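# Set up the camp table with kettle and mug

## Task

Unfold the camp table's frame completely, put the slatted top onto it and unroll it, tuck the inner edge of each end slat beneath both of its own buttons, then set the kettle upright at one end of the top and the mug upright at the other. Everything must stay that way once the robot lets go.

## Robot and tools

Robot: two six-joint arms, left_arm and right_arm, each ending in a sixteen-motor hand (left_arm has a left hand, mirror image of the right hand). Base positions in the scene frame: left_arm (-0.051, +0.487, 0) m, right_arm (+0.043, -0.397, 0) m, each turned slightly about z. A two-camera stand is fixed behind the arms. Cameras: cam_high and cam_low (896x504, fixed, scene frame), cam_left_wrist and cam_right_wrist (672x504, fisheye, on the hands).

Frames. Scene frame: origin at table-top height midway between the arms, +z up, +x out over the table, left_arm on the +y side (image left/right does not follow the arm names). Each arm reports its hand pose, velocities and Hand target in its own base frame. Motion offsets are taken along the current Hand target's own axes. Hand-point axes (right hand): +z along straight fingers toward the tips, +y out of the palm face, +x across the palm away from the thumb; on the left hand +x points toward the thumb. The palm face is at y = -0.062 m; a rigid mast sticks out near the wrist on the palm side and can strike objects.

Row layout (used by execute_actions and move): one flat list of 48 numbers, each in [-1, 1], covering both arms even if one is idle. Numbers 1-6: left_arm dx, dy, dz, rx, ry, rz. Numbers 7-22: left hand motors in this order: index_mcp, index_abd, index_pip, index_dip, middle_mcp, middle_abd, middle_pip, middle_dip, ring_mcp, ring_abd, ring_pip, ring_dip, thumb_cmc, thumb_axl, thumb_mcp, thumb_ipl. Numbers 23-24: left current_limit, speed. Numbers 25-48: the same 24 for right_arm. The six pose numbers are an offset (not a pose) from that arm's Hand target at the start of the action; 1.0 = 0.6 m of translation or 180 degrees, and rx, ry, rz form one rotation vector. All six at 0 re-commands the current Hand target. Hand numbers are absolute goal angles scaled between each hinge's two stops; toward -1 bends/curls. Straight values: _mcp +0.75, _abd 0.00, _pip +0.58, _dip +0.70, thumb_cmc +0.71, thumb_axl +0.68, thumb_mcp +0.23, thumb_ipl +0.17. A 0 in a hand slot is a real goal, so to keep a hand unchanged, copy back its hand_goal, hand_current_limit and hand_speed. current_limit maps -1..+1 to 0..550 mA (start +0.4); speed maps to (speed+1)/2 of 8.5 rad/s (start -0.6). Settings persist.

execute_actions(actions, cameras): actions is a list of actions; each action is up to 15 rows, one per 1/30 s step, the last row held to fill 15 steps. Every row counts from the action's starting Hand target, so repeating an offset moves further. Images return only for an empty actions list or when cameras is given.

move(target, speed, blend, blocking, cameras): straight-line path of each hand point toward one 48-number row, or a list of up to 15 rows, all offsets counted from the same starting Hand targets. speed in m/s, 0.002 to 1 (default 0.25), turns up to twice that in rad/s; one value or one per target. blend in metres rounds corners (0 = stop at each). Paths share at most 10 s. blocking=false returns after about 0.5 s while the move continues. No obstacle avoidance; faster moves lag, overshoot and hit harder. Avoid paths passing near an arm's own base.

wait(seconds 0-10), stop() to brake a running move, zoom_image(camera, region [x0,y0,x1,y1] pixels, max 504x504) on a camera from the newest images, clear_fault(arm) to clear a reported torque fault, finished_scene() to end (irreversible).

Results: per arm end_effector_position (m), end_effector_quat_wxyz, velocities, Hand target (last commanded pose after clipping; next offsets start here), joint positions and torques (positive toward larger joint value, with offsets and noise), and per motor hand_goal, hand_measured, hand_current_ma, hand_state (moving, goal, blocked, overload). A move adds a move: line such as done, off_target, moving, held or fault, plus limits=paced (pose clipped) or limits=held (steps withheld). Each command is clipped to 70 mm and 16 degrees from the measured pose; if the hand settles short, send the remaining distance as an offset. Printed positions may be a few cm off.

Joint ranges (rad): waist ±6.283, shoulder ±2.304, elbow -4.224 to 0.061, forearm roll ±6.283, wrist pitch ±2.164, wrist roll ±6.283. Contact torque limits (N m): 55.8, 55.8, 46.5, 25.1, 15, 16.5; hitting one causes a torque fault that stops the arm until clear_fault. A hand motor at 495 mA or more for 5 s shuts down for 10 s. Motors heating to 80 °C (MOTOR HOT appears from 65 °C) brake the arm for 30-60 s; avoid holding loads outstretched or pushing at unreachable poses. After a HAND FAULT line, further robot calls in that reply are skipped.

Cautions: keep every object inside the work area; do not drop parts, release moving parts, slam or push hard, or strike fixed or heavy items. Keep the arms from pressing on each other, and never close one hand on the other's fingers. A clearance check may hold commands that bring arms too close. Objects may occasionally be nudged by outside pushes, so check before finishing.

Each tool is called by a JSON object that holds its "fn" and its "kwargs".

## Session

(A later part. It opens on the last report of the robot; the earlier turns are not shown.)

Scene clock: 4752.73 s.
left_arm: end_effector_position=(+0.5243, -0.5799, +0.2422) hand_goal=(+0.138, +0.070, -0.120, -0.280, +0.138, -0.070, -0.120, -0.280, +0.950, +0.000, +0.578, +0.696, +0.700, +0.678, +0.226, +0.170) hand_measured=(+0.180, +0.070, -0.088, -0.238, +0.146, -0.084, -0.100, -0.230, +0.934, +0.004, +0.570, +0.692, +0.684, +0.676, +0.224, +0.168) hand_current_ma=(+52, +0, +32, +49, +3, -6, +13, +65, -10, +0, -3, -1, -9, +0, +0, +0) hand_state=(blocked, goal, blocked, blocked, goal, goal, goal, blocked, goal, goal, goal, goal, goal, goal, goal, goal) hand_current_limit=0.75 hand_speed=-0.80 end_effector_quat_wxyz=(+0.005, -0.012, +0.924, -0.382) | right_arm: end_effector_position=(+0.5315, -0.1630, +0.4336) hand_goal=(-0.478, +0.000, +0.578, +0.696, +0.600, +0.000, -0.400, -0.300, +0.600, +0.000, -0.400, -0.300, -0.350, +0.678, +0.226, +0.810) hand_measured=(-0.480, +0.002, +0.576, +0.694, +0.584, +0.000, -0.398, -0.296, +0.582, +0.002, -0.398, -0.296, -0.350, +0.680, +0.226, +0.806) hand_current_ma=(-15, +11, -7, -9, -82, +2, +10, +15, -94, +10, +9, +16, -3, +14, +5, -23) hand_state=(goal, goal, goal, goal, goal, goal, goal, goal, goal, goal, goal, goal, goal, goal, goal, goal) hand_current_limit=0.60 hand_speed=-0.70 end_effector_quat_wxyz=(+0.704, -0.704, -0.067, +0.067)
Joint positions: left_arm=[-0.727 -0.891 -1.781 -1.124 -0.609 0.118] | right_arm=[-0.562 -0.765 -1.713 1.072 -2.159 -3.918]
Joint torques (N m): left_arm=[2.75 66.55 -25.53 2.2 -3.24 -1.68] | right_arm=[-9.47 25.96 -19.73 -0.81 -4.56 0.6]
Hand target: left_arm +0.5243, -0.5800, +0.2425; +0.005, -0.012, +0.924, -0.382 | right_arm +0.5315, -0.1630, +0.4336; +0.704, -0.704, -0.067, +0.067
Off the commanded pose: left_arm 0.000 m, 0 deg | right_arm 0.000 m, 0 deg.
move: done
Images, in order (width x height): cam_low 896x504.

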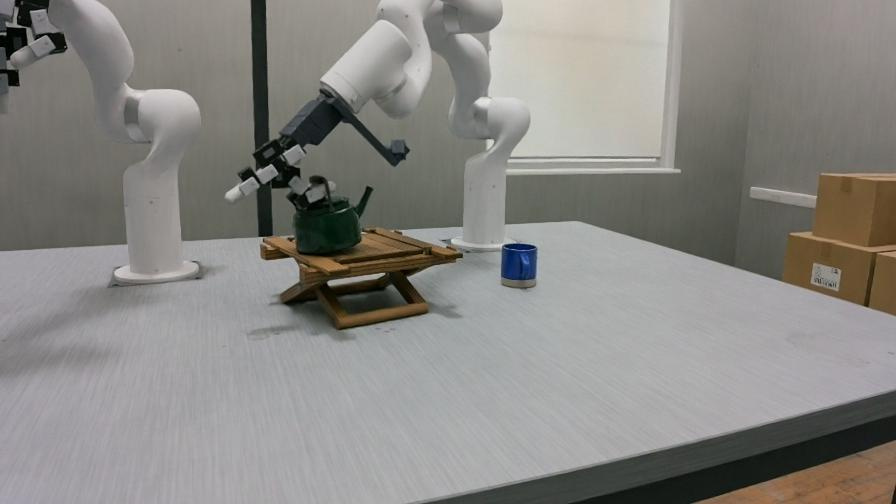

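{"fn": "move", "kwargs": {"target": [0,0,0,0,0,0,0.137,0.07,-0.10,-0.05,0.137,-0.07,-0.10,-0.05,0.95,0,0.578,0.696,0.70,0.678,0.226,0.17,0.6,-0.95,0,0,0,0,0,0,-0.478,0,0.578,0.696,0.6,0,-0.4,-0.3,0.6,0,-0.4,-0.3,-0.35,0.678,0.226,0.81,0.6,-0.7], "speed": 0.02, "cameras": ["cam_low","cam_left_wrist"]}}

{"fn": "zoom_image", "kwargs": {"camera": "cam_low", "region": [280, 170, 400, 290]}}

{"fn": "zoom_image", "kwargs": {"camera": "cam_left_wrist", "region": [0, 0, 336, 252]}}

Scene clock: 4757.93 s.
left_arm: end_effector_position=(+0.5243, -0.5800, +0.2425) hand_goal=(+0.138, +0.070, -0.100, -0.050, +0.138, -0.070, -0.100, -0.050, +0.950, +0.000, +0.578, +0.696, +0.700, +0.678, +0.226, +0.170) hand_measured=(+0.164, +0.068, -0.070, -0.038, +0.150, -0.068, -0.086, -0.044, +0.934, +0.004, +0.570, +0.692, +0.684, +0.676, +0.224, +0.168) hand_current_ma=(+24, +0, +26, +6, +6, +0, +8, +2, -10, +0, -3, -1, -9, +0, +0, +0) hand_state=(blocked, goal, blocked, goal, goal, goal, goal, goal, goal, goal, goal, goal, goal, goal, goal, goal) hand_current_limit=0.60 hand_speed=-0.95 end_effector_quat_wxyz=(+0.005, -0.012, +0.924, -0.382) | right_arm: end_effector_position=(+0.5315, -0.1630, +0.4336) hand_goal=(-0.478, +0.000, +0.578, +0.696, +0.600, +0.000, -0.400, -0.300, +0.600, +0.000, -0.400, -0.300, -0.350, +0.678, +0.226, +0.810) hand_measured=(-0.480, +0.002, +0.576, +0.694, +0.584, +0.000, -0.398, -0.296, +0.582, +0.002, -0.398, -0.296, -0.350, +0.680, +0.226, +0.806) hand_current_ma=(-15, +11, -7, -9, -82, +2, +10, +15, -94, +10, +9, +16, -3, +14, +5, -23) hand_state=(goal, goal, goal, goal, goal, goal, goal, goal, goal, goal, goal, goal, goal, goal, goal, goal) hand_current_limit=0.60 hand_speed=-0.70 end_effector_quat_wxyz=(+0.704, -0.704, -0.067, +0.067)
Joint positions: left_arm=[-0.727 -0.89 -1.782 -1.124 -0.609 0.118] | right_arm=[-0.562 -0.765 -1.713 1.072 -2.159 -3.918]
Joint torques (N m): left_arm=[-1.45 61.88 -24.5 0.25 -2.86 -1.74] | right_arm=[-8.72 27.26 -19.37 -1.01 -4.67 0.61]
Hand target: left_arm +0.5243, -0.5800, +0.2425; +0.005, -0.012, +0.924, -0.382 | right_arm +0.5315, -0.1630, +0.4336; +0.704, -0.704, -0.067, +0.067
Off the commanded pose: left_arm 0.000 m, 0 deg | right_arm 0.000 m, 0 deg.
move: done
Images, in order (width x height): cam_low 896x504, cam_left_wrist 672x504.

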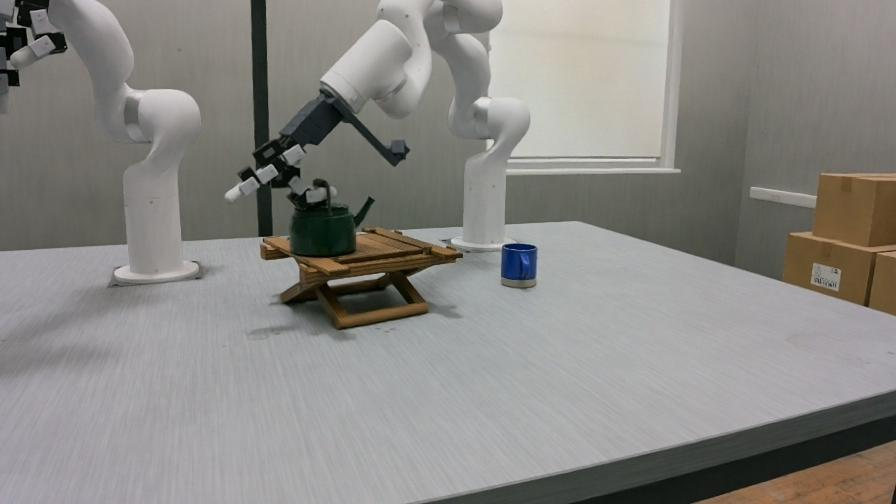

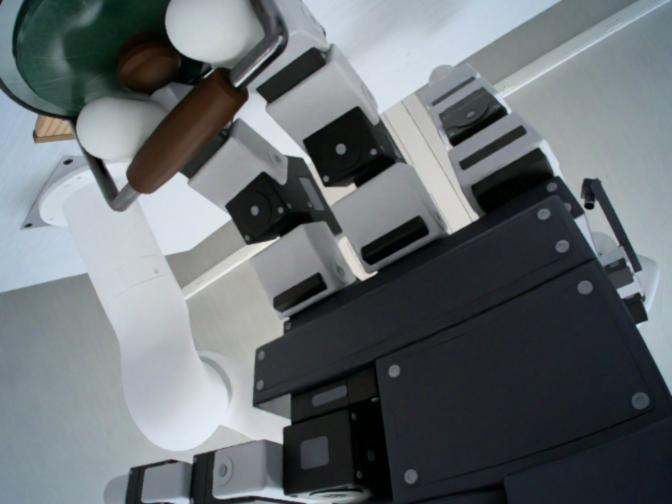

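Scaled by 4.200 from the camera's 896x504 image, which has a finer 1280x720 frame.

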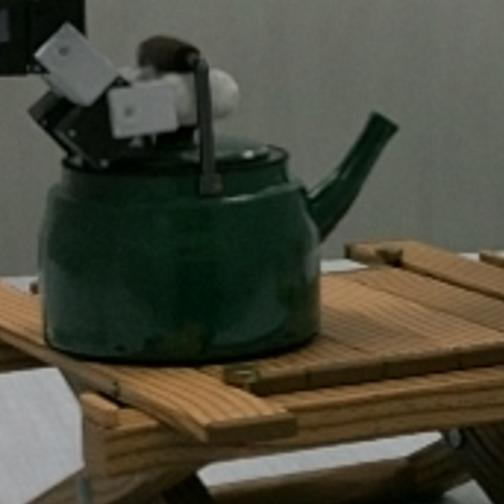

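Scaled by 1.500 from the camera's 672x504 image, which has a finer 960x720 frame.

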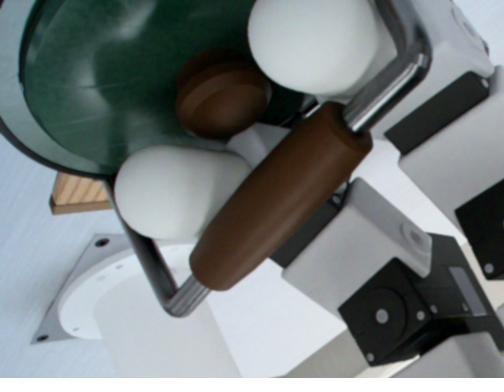

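{"fn": "move", "kwargs": {"target": [[0,-0.0035,-0.0035,0,0,0,0.137,0.07,-0.07,0.217,0.137,-0.07,-0.07,0.217,0.95,0,0.578,0.696,0.70,0.678,0.226,0.17,0.6,-0.9,0,0,0,0,0,0,-0.478,0,0.578,0.696,0.6,0,-0.4,-0.3,0.6,0,-0.4,-0.3,-0.35,0.678,0.226,0.81,0.6,-0.7]], "speed": 0.02, "cameras": ["cam_low","cam_left_wrist"]}}

{"fn": "zoom_image", "kwargs": {"camera": "cam_low", "region": [280, 170, 400, 290]}}

{"fn": "zoom_image", "kwargs": {"camera": "cam_left_wrist", "region": [0, 0, 336, 252]}}

Scene clock: 4765.43 s.
left_arm: end_effector_position=(+0.5243, -0.5800, +0.2455) hand_goal=(+0.138, +0.070, -0.070, +0.218, +0.138, -0.070, -0.070, +0.218, +0.950, +0.000, +0.578, +0.696, +0.700, +0.678, +0.226, +0.170) hand_measured=(+0.142, +0.068, -0.064, +0.216, +0.138, -0.066, -0.070, +0.214, +0.934, +0.004, +0.570, +0.692, +0.684, +0.676, +0.224, +0.168) hand_current_ma=(+1, +0, +2, +0, +0, +1, +0, -1, -10, +0, -3, -1, -9, +0, +0, +0) hand_state=(goal, goal, goal, goal, goal, goal, goal, goal, goal, goal, goal, goal, goal, goal, goal, goal) hand_current_limit=0.60 hand_speed=-0.90 end_effector_quat_wxyz=(+0.005, -0.012, +0.924, -0.382) | right_arm: end_effector_position=(+0.5315, -0.1630, +0.4336) hand_goal=(-0.478, +0.000, +0.578, +0.696, +0.600, +0.000, -0.400, -0.300, +0.600, +0.000, -0.400, -0.300, -0.350, +0.678, +0.226, +0.810) hand_measured=(-0.480, +0.002, +0.576, +0.694, +0.584, +0.000, -0.398, -0.296, +0.582, +0.002, -0.398, -0.296, -0.350, +0.680, +0.226, +0.806) hand_current_ma=(-15, +11, -7, -9, -82, +2, +10, +15, -94, +10, +9, +16, -3, +14, +5, -23) hand_state=(goal, goal, goal, goal, goal, goal, goal, goal, goal, goal, goal, goal, goal, goal, goal, goal) hand_current_limit=0.60 hand_speed=-0.70 end_effector_quat_wxyz=(+0.704, -0.704, -0.067, +0.067)
Joint positions: left_arm=[-0.727 -0.887 -1.784 -1.117 -0.611 0.11] | right_arm=[-0.562 -0.765 -1.713 1.072 -2.159 -3.918]
Joint torques (N m): left_arm=[-3.03 77.23 -30.8 1.76 -3.04 -1.68] | right_arm=[-8.61 27.16 -19.1 -0.73 -4.39 0.53]
Hand target: left_arm +0.5243, -0.5800, +0.2455; +0.005, -0.012, +0.924, -0.382 | right_arm +0.5315, -0.1630, +0.4336; +0.704, -0.704, -0.067, +0.067
Off the commanded pose: left_arm 0.000 m, 0 deg | right_arm 0.000 m, 0 deg.
move: done
Images, in order (width x height): cam_low 896x504, cam_left_wrist 672x504.

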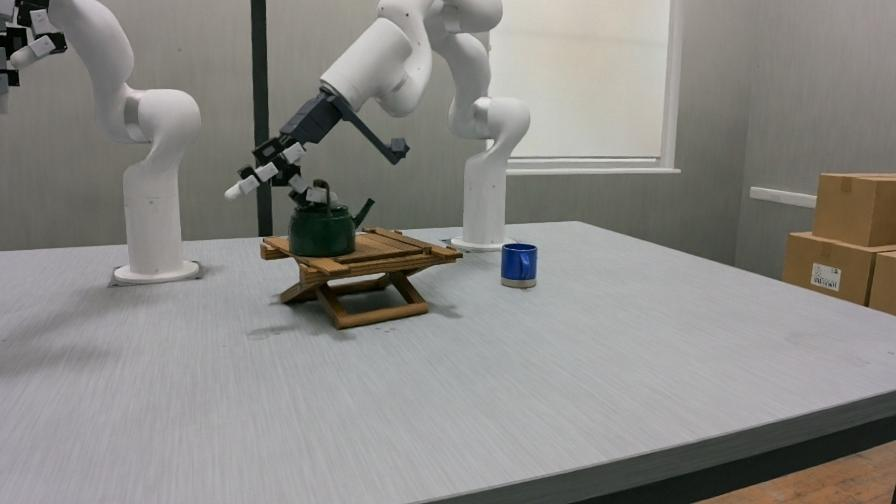

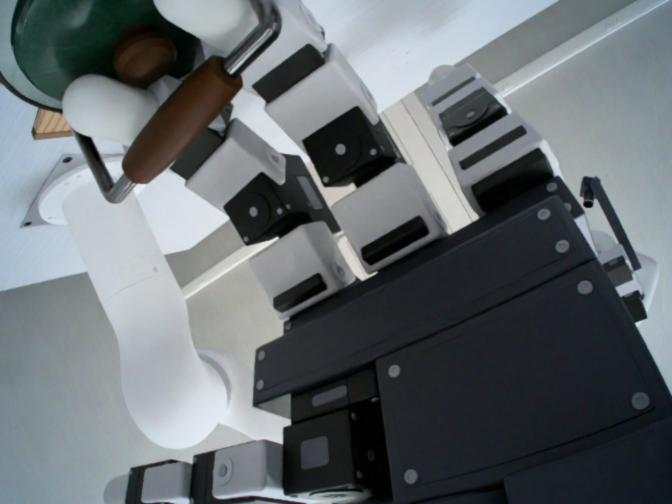

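Scaled by 4.200 from the camera's 896x504 image, which has a finer 1280x720 frame.

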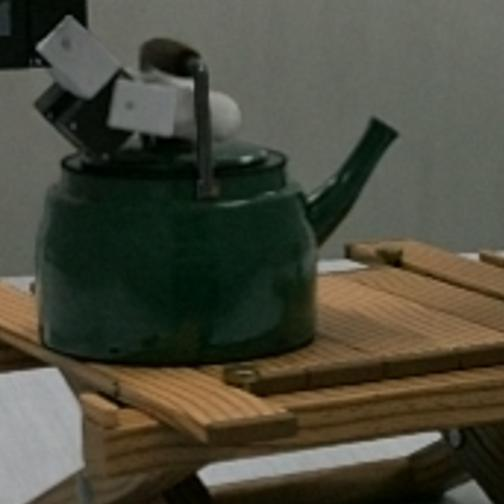

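Scaled by 1.500 from the camera's 672x504 image, which has a finer 960x720 frame.

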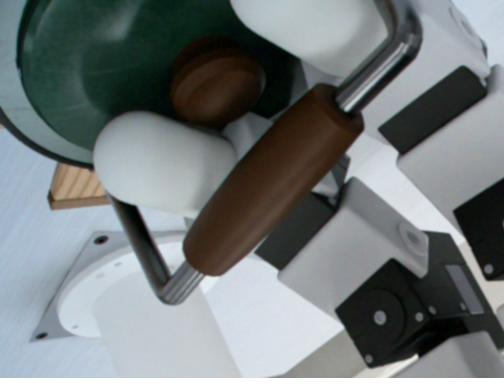

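{"fn": "move", "kwargs": {"target": [0,-0.0236,0.0236,0,0,0,0.137,0.07,-0.07,0.217,0.137,-0.07,-0.07,0.217,0.95,0,0.578,0.696,0.70,0.678,0.226,0.17,0.6,-0.9,0,0,0,0,0,0,-0.478,0,0.578,0.696,0.6,0,-0.4,-0.3,0.6,0,-0.4,-0.3,-0.35,0.678,0.226,0.81,0.6,-0.7], "speed": 0.02, "cameras": ["cam_low","cam_left_wrist"]}}

{"fn": "zoom_image", "kwargs": {"camera": "cam_low", "region": [280, 170, 400, 290]}}

{"fn": "zoom_image", "kwargs": {"camera": "cam_left_wrist", "region": [0, 0, 336, 252]}}

Scene clock: 4771.57 s.
left_arm: end_effector_position=(+0.5249, -0.6000, +0.2455) hand_goal=(+0.138, +0.070, -0.070, +0.218, +0.138, -0.070, -0.070, +0.218, +0.950, +0.000, +0.578, +0.696, +0.700, +0.678, +0.226, +0.170) hand_measured=(+0.142, +0.068, -0.064, +0.216, +0.138, -0.066, -0.070, +0.216, +0.934, +0.004, +0.570, +0.692, +0.684, +0.676, +0.224, +0.168) hand_current_ma=(+1, +0, +2, +0, +0, +1, +0, +0, -10, +0, -3, -1, -9, +0, +0, +0) hand_state=(goal, goal, goal, goal, goal, goal, goal, goal, goal, goal, goal, goal, goal, goal, goal, goal) hand_current_limit=0.60 hand_speed=-0.90 end_effector_quat_wxyz=(+0.005, -0.012, +0.924, -0.382) | right_arm: end_effector_position=(+0.5315, -0.1630, +0.4336) hand_goal=(-0.478, +0.000, +0.578, +0.696, +0.600, +0.000, -0.400, -0.300, +0.600, +0.000, -0.400, -0.300, -0.350, +0.678, +0.226, +0.810) hand_measured=(-0.480, +0.002, +0.576, +0.694, +0.584, +0.000, -0.398, -0.296, +0.582, +0.002, -0.398, -0.296, -0.350, +0.680, +0.226, +0.806) hand_current_ma=(-15, +11, -7, -9, -82, +2, +10, +15, -94, +10, +9, +16, -3, +14, +5, -23) hand_state=(goal, goal, goal, goal, goal, goal, goal, goal, goal, goal, goal, goal, goal, goal, goal, goal) hand_current_limit=0.60 hand_speed=-0.70 end_effector_quat_wxyz=(+0.704, -0.704, -0.067, +0.067)
Joint positions: left_arm=[-0.746 -0.928 -1.853 -1.083 -0.61 0.053] | right_arm=[-0.562 -0.765 -1.713 1.072 -2.159 -3.918]
Joint torques (N m): left_arm=[-6.64 55.55 -30.61 1.63 1.76 -1.67] | right_arm=[-8.1 26.55 -18.97 -0.54 -4.24 0.58]
Hand target: left_arm +0.5249, -0.6000, +0.2455; +0.005, -0.012, +0.924, -0.382 | right_arm +0.5315, -0.1630, +0.4336; +0.704, -0.704, -0.067, +0.067
Off the commanded pose: left_arm 0.000 m, 0 deg | right_arm 0.000 m, 0 deg.
move: done
Images, in order (width x height): cam_low 896x504, cam_left_wrist 672x504.

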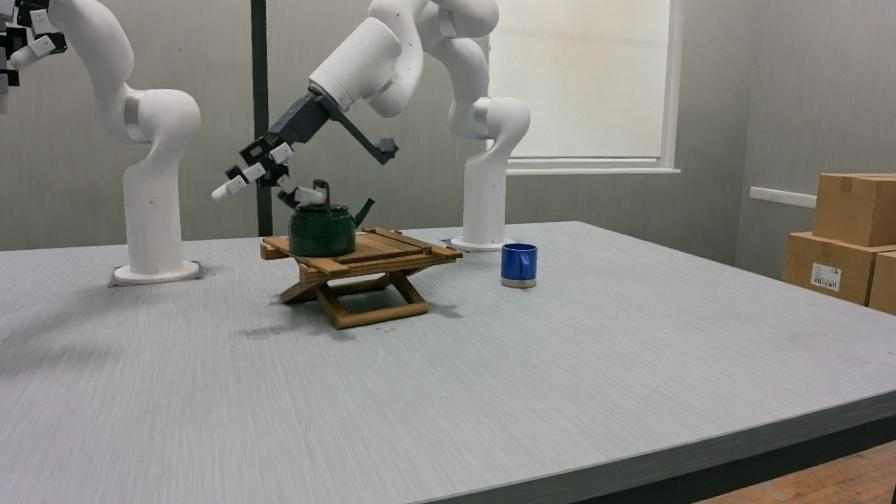

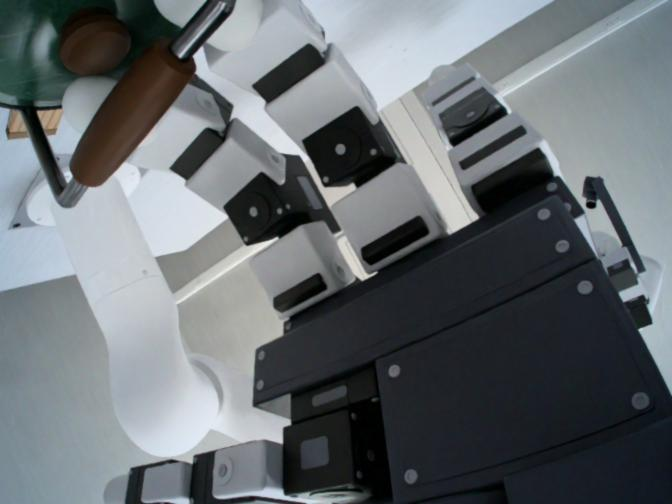

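Scaled by 4.200 from the camera's 896x504 image, which has a finer 1280x720 frame.

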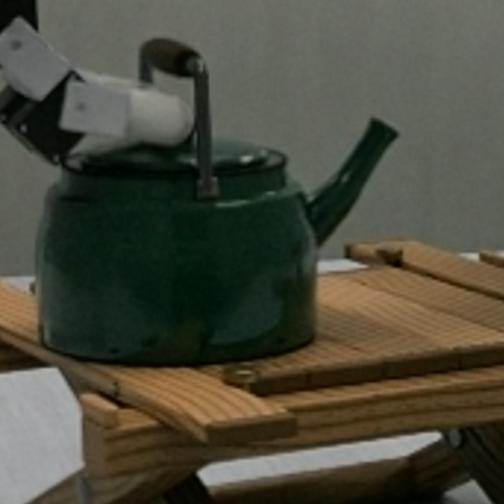

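Scaled by 1.500 from the camera's 672x504 image, which has a finer 960x720 frame.

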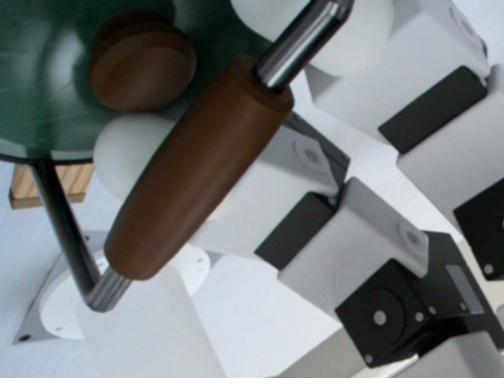

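{"fn": "move", "kwargs": {"target": [[0,-0.0589,0.0589,0,0,0,0.137,0.07,-0.07,0.217,0.137,-0.07,-0.07,0.217,0.95,0,0.578,0.696,0.70,0.678,0.226,0.17,0.6,-0.9,0,0,0,0,0,0,-0.478,0,0.578,0.696,0.6,0,-0.4,-0.3,0.6,0,-0.4,-0.3,-0.35,0.678,0.226,0.81,0.6,-0.7],[0,-0.2357,-0.1179,0,0,0,0.137,0.07,-0.07,0.217,0.137,-0.07,-0.07,0.217,0.95,0,0.578,0.696,0.70,0.678,0.226,0.17,0.6,-0.6,0,0,0,0,0,0,-0.478,0,0.578,0.696,0.6,0,-0.4,-0.3,0.6,0,-0.4,-0.3,-0.35,0.678,0.226,0.81,0.6,-0.7]], "speed": [0.03, 0.1], "cameras": ["cam_low","cam_high"]}}

{"fn": "zoom_image", "kwargs": {"camera": "cam_high", "region": [370, 150, 590, 350]}}

{"fn": "zoom_image", "kwargs": {"camera": "cam_low", "region": [250, 170, 480, 340]}}

Scene clock: 4781.50 s.
left_arm: end_effector_position=(+0.5262, -0.6502, +0.3954) hand_goal=(+0.138, +0.070, -0.070, +0.218, +0.138, -0.070, -0.070, +0.218, +0.950, +0.000, +0.578, +0.696, +0.700, +0.678, +0.226, +0.170) hand_measured=(+0.142, +0.068, -0.064, +0.216, +0.138, -0.066, -0.070, +0.216, +0.934, +0.004, +0.570, +0.692, +0.684, +0.676, +0.224, +0.168) hand_current_ma=(+1, +0, +2, +0, +0, +1, +0, +0, -10, +0, -3, -1, -9, +0, +0, +0) hand_state=(goal, goal, goal, goal, goal, goal, goal, goal, goal, goal, goal, goal, goal, goal, goal, goal) hand_current_limit=0.60 hand_speed=-0.60 end_effector_quat_wxyz=(+0.005, -0.012, +0.924, -0.382) | right_arm: end_effector_position=(+0.5315, -0.1630, +0.4336) hand_goal=(-0.478, +0.000, +0.578, +0.696, +0.600, +0.000, -0.400, -0.300, +0.600, +0.000, -0.400, -0.300, -0.350, +0.678, +0.226, +0.810) hand_measured=(-0.480, +0.002, +0.576, +0.694, +0.584, +0.000, -0.398, -0.296, +0.582, +0.002, -0.398, -0.296, -0.350, +0.680, +0.226, +0.806) hand_current_ma=(-15, +11, -7, -9, -82, +2, +10, +15, -94, +10, +9, +16, -3, +14, +5, -23) hand_state=(goal, goal, goal, goal, goal, goal, goal, goal, goal, goal, goal, goal, goal, goal, goal, goal) hand_current_limit=0.60 hand_speed=-0.70 end_effector_quat_wxyz=(+0.704, -0.704, -0.067, +0.067)
Joint positions: left_arm=[-0.793 -1.001 -2.315 -0.717 -0.825 -0.452] | right_arm=[-0.562 -0.765 -1.713 1.072 -2.159 -3.918]
Joint torques (N m): left_arm=[-7.92 56.57 -30.8 2.14 -2.37 -1.64] | right_arm=[-8.94 26.42 -19.38 -0.6 -3.87 0.5]
Hand target: left_arm +0.5262, -0.6502, +0.3954; +0.005, -0.012, +0.924, -0.382 | right_arm +0.5315, -0.1630, +0.4336; +0.704, -0.704, -0.067, +0.067
Off the commanded pose: left_arm 0.000 m, 0 deg | right_arm 0.000 m, 0 deg.
move: done
Images, in order (width x height): cam_high 896x504, cam_low 896x504.

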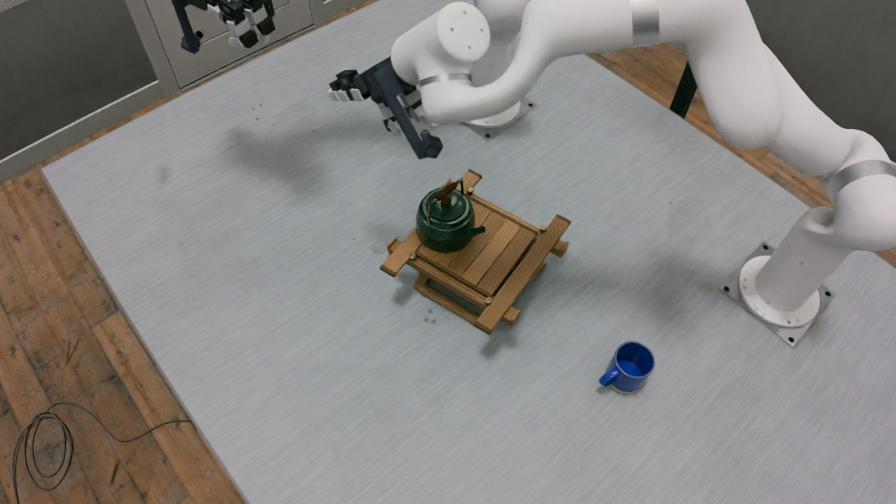

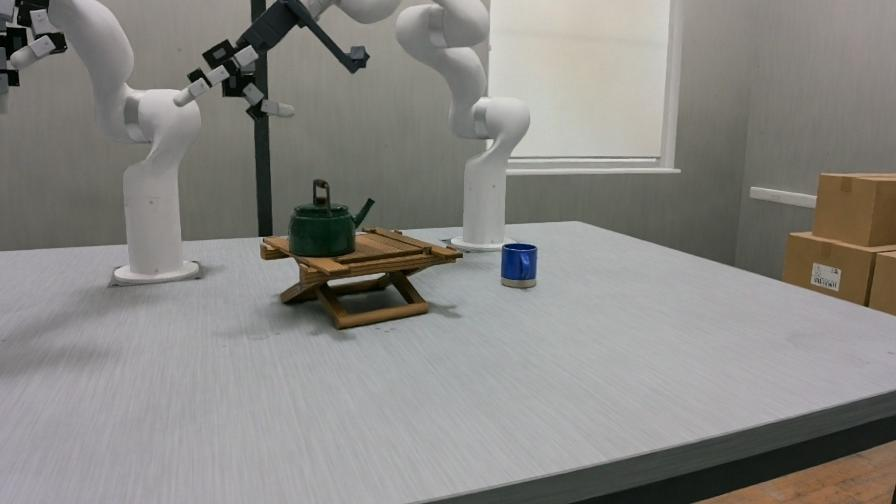

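Scaled by 2.291 from the camera's 896x504 image, which has a finer 1280x720 frame.

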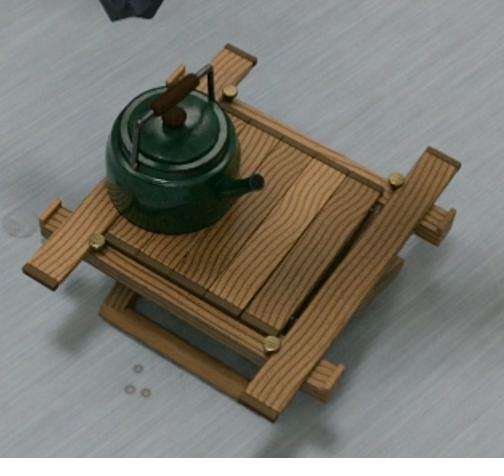

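Scaled by 2.191 from the camera's 896x504 image, which has a finer 1280x720 frame.

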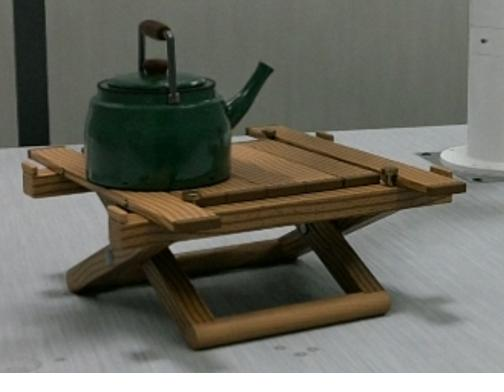

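{"fn": "zoom_image", "kwargs": {"camera": "cam_low", "region": [380, 220, 470, 280]}}

{"fn": "zoom_image", "kwargs": {"camera": "cam_high", "region": [470, 200, 580, 330]}}

{"fn": "zoom_image", "kwargs": {"camera": "cam_high", "region": [590, 330, 670, 400]}}

{"fn": "zoom_image", "kwargs": {"camera": "cam_low", "region": [260, 215, 350, 275]}}

Scaled by 5.600 from the camera's 896x504 image, which has a finer 1280x720 frame.

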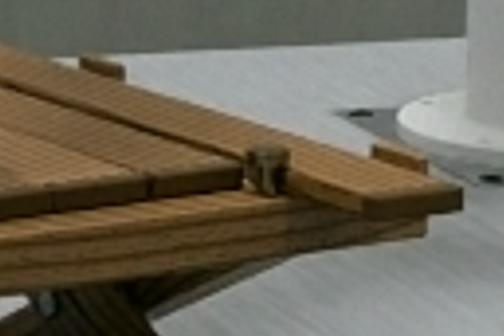

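Scaled by 3.877 from the camera's 896x504 image, which has a finer 1280x720 frame.

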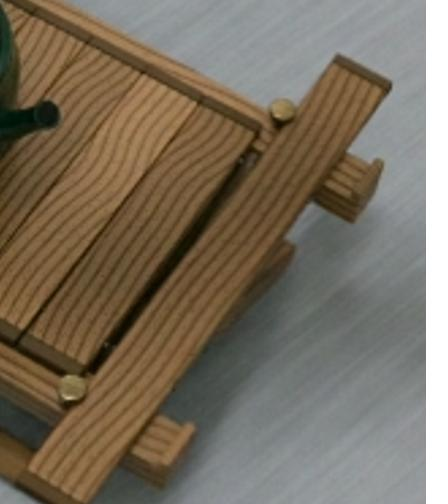

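Scaled by 6.300 from the camera's 896x504 image, which has a finer 1280x720 frame.

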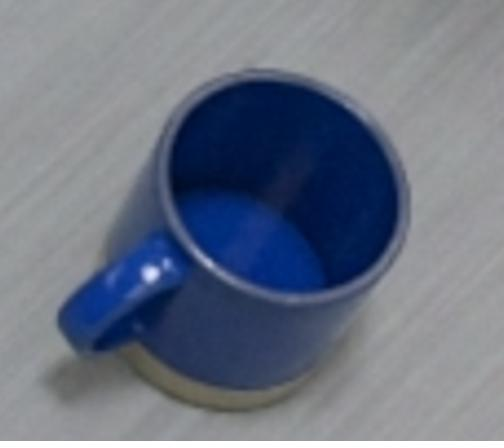

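Scaled by 5.600 from the camera's 896x504 image, which has a finer 1280x720 frame.

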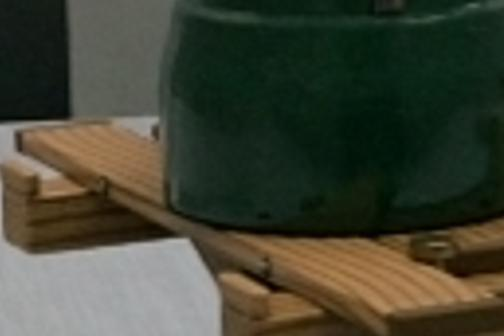

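{"fn": "zoom_image", "kwargs": {"camera": "cam_high", "region": [528, 212, 564, 242]}}

{"fn": "zoom_image", "kwargs": {"camera": "cam_high", "region": [472, 284, 512, 316]}}

{"fn": "zoom_image", "kwargs": {"camera": "cam_high", "region": [396, 240, 436, 272]}}

{"fn": "zoom_image", "kwargs": {"camera": "cam_high", "region": [450, 174, 490, 206]}}

Scaled by 14.000 from the camera's 896x504 image, which has a finer 1280x720 frame.

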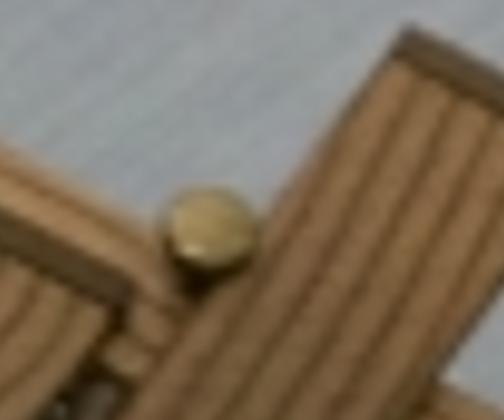

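Scaled by 12.600 from the camera's 896x504 image, which has a finer 1280x720 frame.

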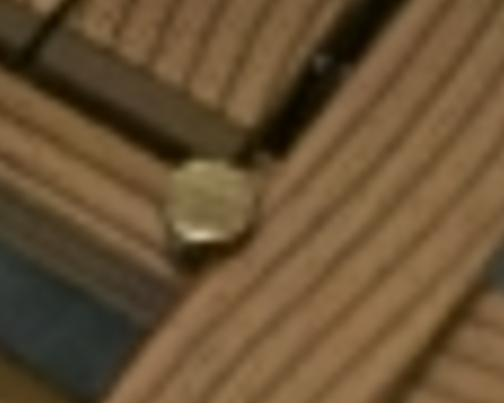

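Scaled by 12.600 from the camera's 896x504 image, which has a finer 1280x720 frame.

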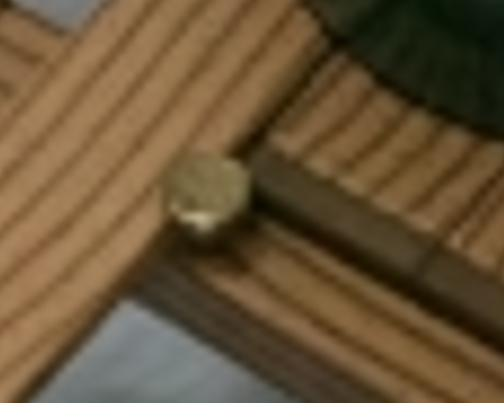

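Scaled by 12.600 from the camera's 896x504 image, which has a finer 1280x720 frame.

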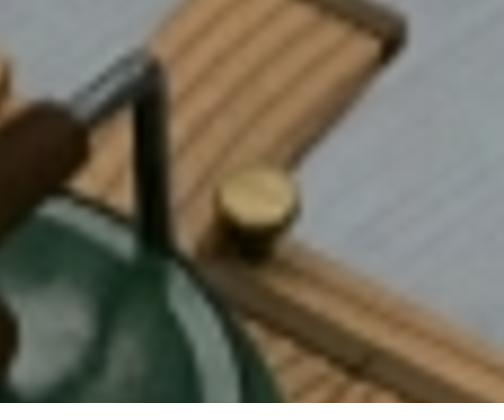

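{"fn": "zoom_image", "kwargs": {"camera": "cam_low", "region": [490, 230, 550, 300]}}

Scaled by 7.200 from the camera's 896x504 image, which has a finer 1280x720 frame.

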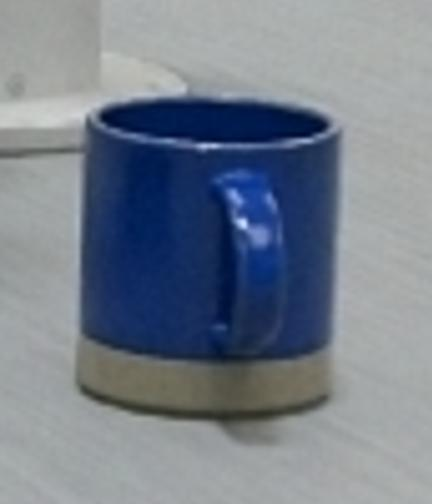

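{"fn": "move", "kwargs": {"target": [[0.1108,0.5995,-0.5632,0.2498,-0.0237,-0.0098,0.137,0.07,-0.080,0.55,0.137,-0.07,-0.080,0.55,0.95,0,0.578,0.696,-0.64,0.678,0.337,0.17,0.6,-0.6,0,0,0,0,0,0,-0.478,0,0.578,0.696,0.6,0,-0.4,-0.3,0.6,0,-0.4,-0.3,-0.35,0.678,0.226,0.81,0.6,-0.7],[0.1108,0.7527,-0.41,0.2498,-0.0237,-0.0098,0.137,0.07,-0.080,0.55,0.137,-0.07,-0.080,0.55,0.95,0,0.578,0.696,-0.64,0.678,0.337,0.17,0.6,-0.6,0,0,0,0,0,0,-0.478,0,0.578,0.696,0.6,0,-0.4,-0.3,0.6,0,-0.4,-0.3,-0.35,0.678,0.226,0.81,0.6,-0.7]], "speed": 0.15, "cameras": ["cam_low","cam_high","cam_left_wrist"]}}

Scene clock: 4868.23 s.
left_arm: end_effector_position=(+0.4469, -0.1585, +0.2506) hand_goal=(+0.138, +0.070, -0.080, +0.550, +0.138, -0.070, -0.080, +0.550, +0.950, +0.000, +0.578, +0.696, -0.640, +0.678, +0.338, +0.170) hand_measured=(+0.134, +0.068, -0.078, +0.548, +0.134, -0.066, -0.078, +0.548, +0.934, +0.004, +0.570, +0.692, -0.638, +0.676, +0.336, +0.168) hand_current_ma=(-1, +0, +0, +0, -1, +1, +0, +0, -10, +0, -3, -1, +0, +0, -1, +0) hand_state=(goal, goal, goal, goal, goal, goal, goal, goal, goal, goal, goal, goal, goal, goal, goal, goal) hand_current_limit=0.60 hand_speed=-0.60 end_effector_quat_wxyz=(+0.037, -0.037, +0.707, -0.706) | right_arm: end_effector_position=(+0.5315, -0.1630, +0.4336) hand_goal=(-0.478, +0.000, +0.578, +0.696, +0.600, +0.000, -0.400, -0.300, +0.600, +0.000, -0.400, -0.300, -0.350, +0.678, +0.226, +0.810) hand_measured=(-0.480, +0.002, +0.576, +0.694, +0.584, +0.000, -0.398, -0.296, +0.582, +0.002, -0.398, -0.296, -0.350, +0.680, +0.226, +0.806) hand_current_ma=(-15, +11, -7, -9, -82, +2, +10, +15, -94, +10, +9, +16, -3, +14, +5, -23) hand_state=(goal, goal, goal, goal, goal, goal, goal, goal, goal, goal, goal, goal, goal, goal, goal, goal) hand_current_limit=0.60 hand_speed=-0.70 end_effector_quat_wxyz=(+0.704, -0.704, -0.067, +0.067)
Joint positions: left_arm=[0.139 -0.509 -0.786 -1.537 -1.579 1.293] | right_arm=[-0.562 -0.765 -1.713 1.072 -2.159 -3.918]
Joint torques (N m): left_arm=[-6.46 30.09 -20.89 -1.16 -0.13 1.59] | right_arm=[-7.82 24.28 -18.87 -0.46 -3.73 0.57]
Hand target: left_arm +0.4469, -0.1586, +0.2506; +0.037, -0.037, +0.707, -0.706 | right_arm +0.5315, -0.1630, +0.4336; +0.704, -0.704, -0.067, +0.067
Off the commanded pose: left_arm 0.000 m, 0 deg | right_arm 0.000 m, 0 deg.
move: done
Images, in order (width x height): cam_high 896x504, cam_low 896x504, cam_left_wrist 672x504.

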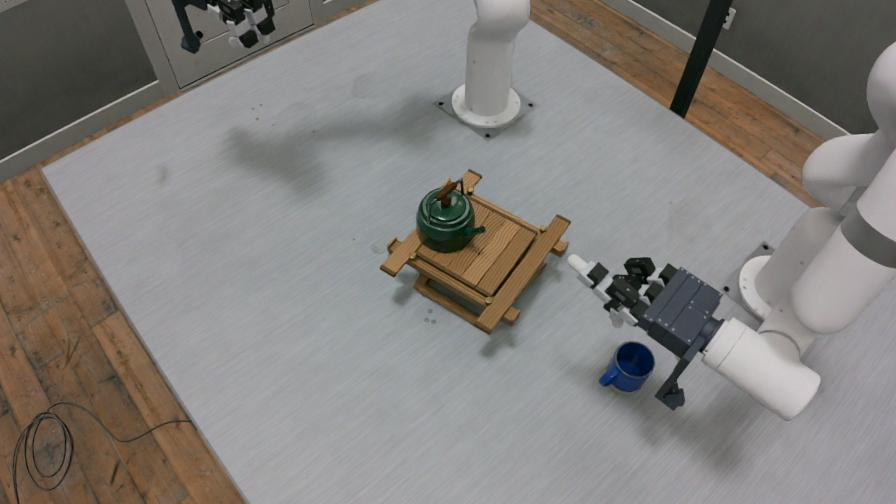

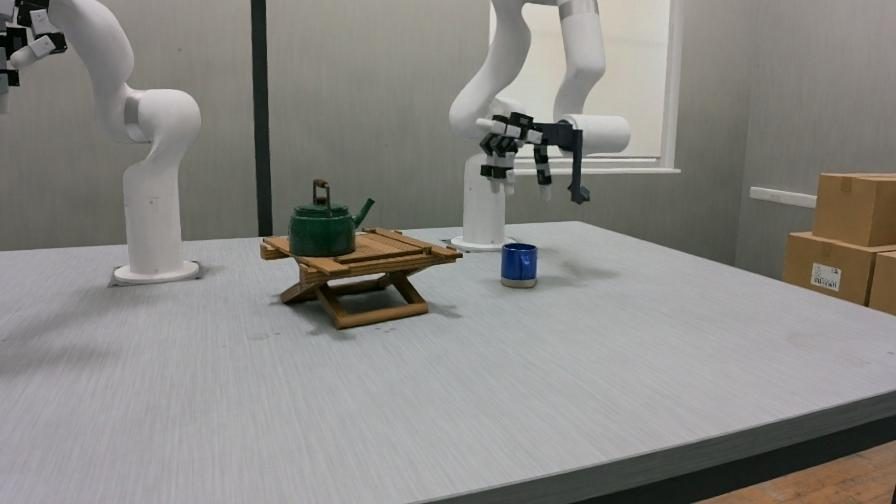

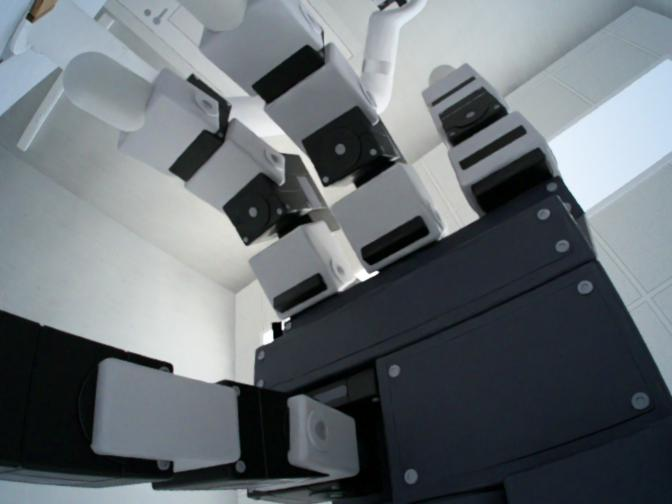

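{"fn": "zoom_image", "kwargs": {"camera": "cam_low", "region": [460, 100, 620, 300]}}

{"fn": "zoom_image", "kwargs": {"camera": "cam_high", "region": [560, 240, 730, 420]}}

Scaled by 2.520 from the camera's 896x504 image, which has a finer 1280x720 frame.

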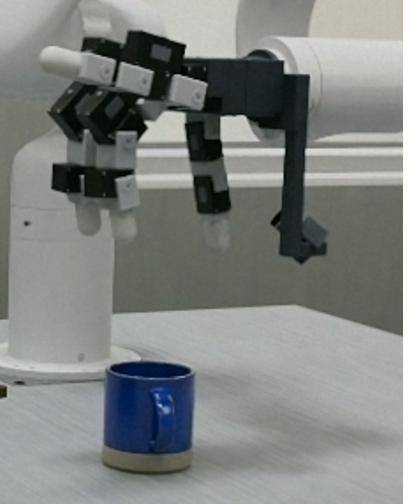

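Scaled by 2.800 from the camera's 896x504 image, which has a finer 1280x720 frame.

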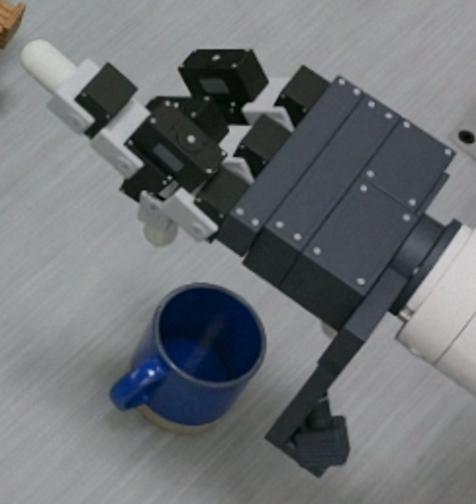

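{"fn": "move", "kwargs": {"target": [0.01,0.1333,0.0045,0,0,0,0.137,0.07,-0.080,0.55,0.137,-0.07,-0.080,0.55,0.95,0,0.578,0.696,-0.64,0.678,0.337,0.17,0.6,-0.6,0,0,0,0,0,0,-0.478,0,0.578,0.696,0.6,0,-0.4,-0.3,0.6,0,-0.4,-0.3,-0.35,0.678,0.226,0.81,0.6,-0.7], "speed": 0.08, "cameras": ["cam_low","cam_high"]}}

{"fn": "zoom_image", "kwargs": {"camera": "cam_low", "region": [470, 180, 590, 300]}}

{"fn": "zoom_image", "kwargs": {"camera": "cam_high", "region": [560, 260, 710, 420]}}

Scene clock: 4895.07 s.
left_arm: end_effector_position=(+0.4412, -0.1618, +0.1706) hand_goal=(+0.138, +0.070, -0.080, +0.550, +0.138, -0.070, -0.080, +0.550, +0.950, +0.000, +0.578, +0.696, -0.640, +0.678, +0.338, +0.170) hand_measured=(+0.134, +0.068, -0.078, +0.548, +0.134, -0.066, -0.078, +0.548, +0.934, +0.004, +0.570, +0.692, -0.638, +0.676, +0.336, +0.168) hand_current_ma=(-1, +0, +0, +0, -1, +1, +0, +0, -10, +0, -3, -1, +0, +0, -1, +0) hand_state=(goal, goal, goal, goal, goal, goal, goal, goal, goal, goal, goal, goal, goal, goal, goal, goal) hand_current_limit=0.60 hand_speed=-0.60 end_effector_quat_wxyz=(+0.037, -0.037, +0.707, -0.706) | right_arm: end_effector_position=(+0.5315, -0.1630, +0.4336) hand_goal=(-0.478, +0.000, +0.578, +0.696, +0.600, +0.000, -0.400, -0.300, +0.600, +0.000, -0.400, -0.300, -0.350, +0.678, +0.226, +0.810) hand_measured=(-0.480, +0.002, +0.576, +0.694, +0.584, +0.000, -0.398, -0.296, +0.582, +0.002, -0.398, -0.296, -0.350, +0.680, +0.226, +0.806) hand_current_ma=(-15, +11, -7, -9, -82, +2, +10, +15, -94, +10, +9, +16, -3, +14, +5, -23) hand_state=(goal, goal, goal, goal, goal, goal, goal, goal, goal, goal, goal, goal, goal, goal, goal, goal) hand_current_limit=0.60 hand_speed=-0.70 end_effector_quat_wxyz=(+0.704, -0.704, -0.067, +0.067)
Joint positions: left_arm=[0.134 -0.696 -0.803 -1.542 -1.572 1.463] | right_arm=[-0.562 -0.765 -1.713 1.072 -2.159 -3.918]
Joint torques (N m): left_arm=[-6.6 32.48 -17.1 -1.91 0.65 1.73] | right_arm=[-7.39 25.71 -19.15 -0.5 -3.38 0.53]
Hand target: left_arm +0.4412, -0.1618, +0.1706; +0.037, -0.037, +0.707, -0.706 | right_arm +0.5315, -0.1630, +0.4336; +0.704, -0.704, -0.067, +0.067
Off the commanded pose: left_arm 0.000 m, 0 deg | right_arm 0.000 m, 0 deg.
move: done
Images, in order (width x height): cam_high 896x504, cam_low 896x504.

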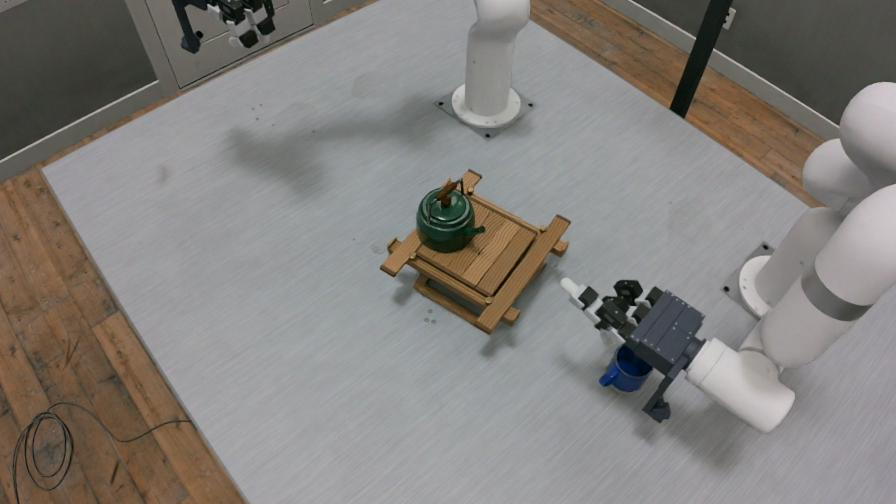

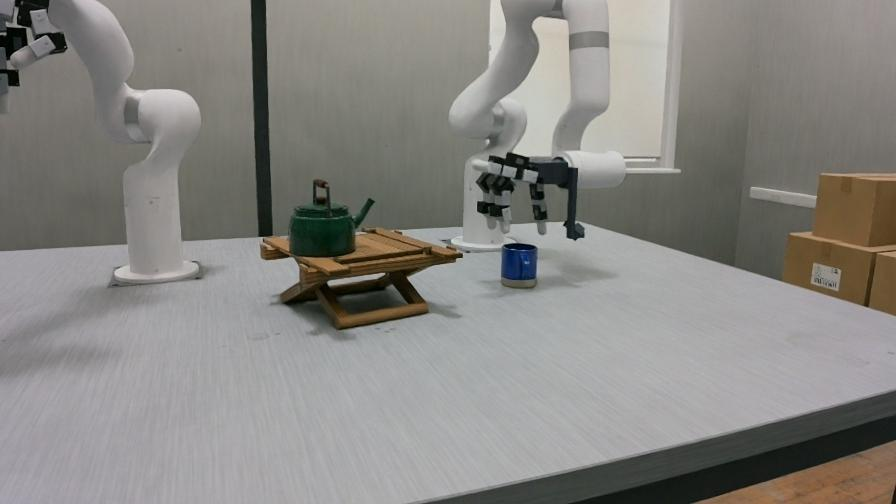

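Scaled by 4.200 from the camera's 896x504 image, which has a finer 1280x720 frame.

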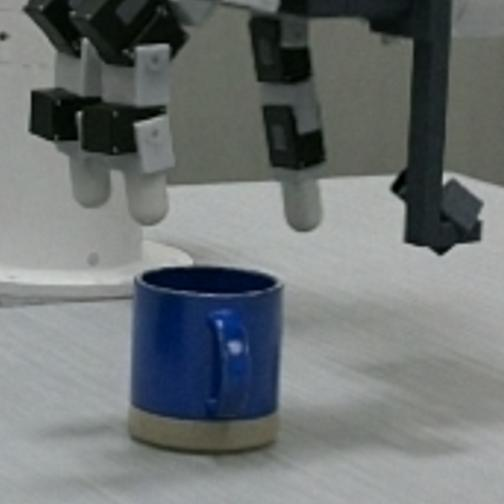

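Scaled by 3.150 from the camera's 896x504 image, which has a finer 1280x720 frame.

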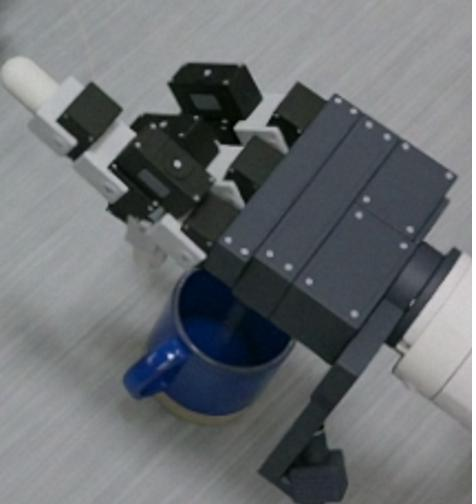

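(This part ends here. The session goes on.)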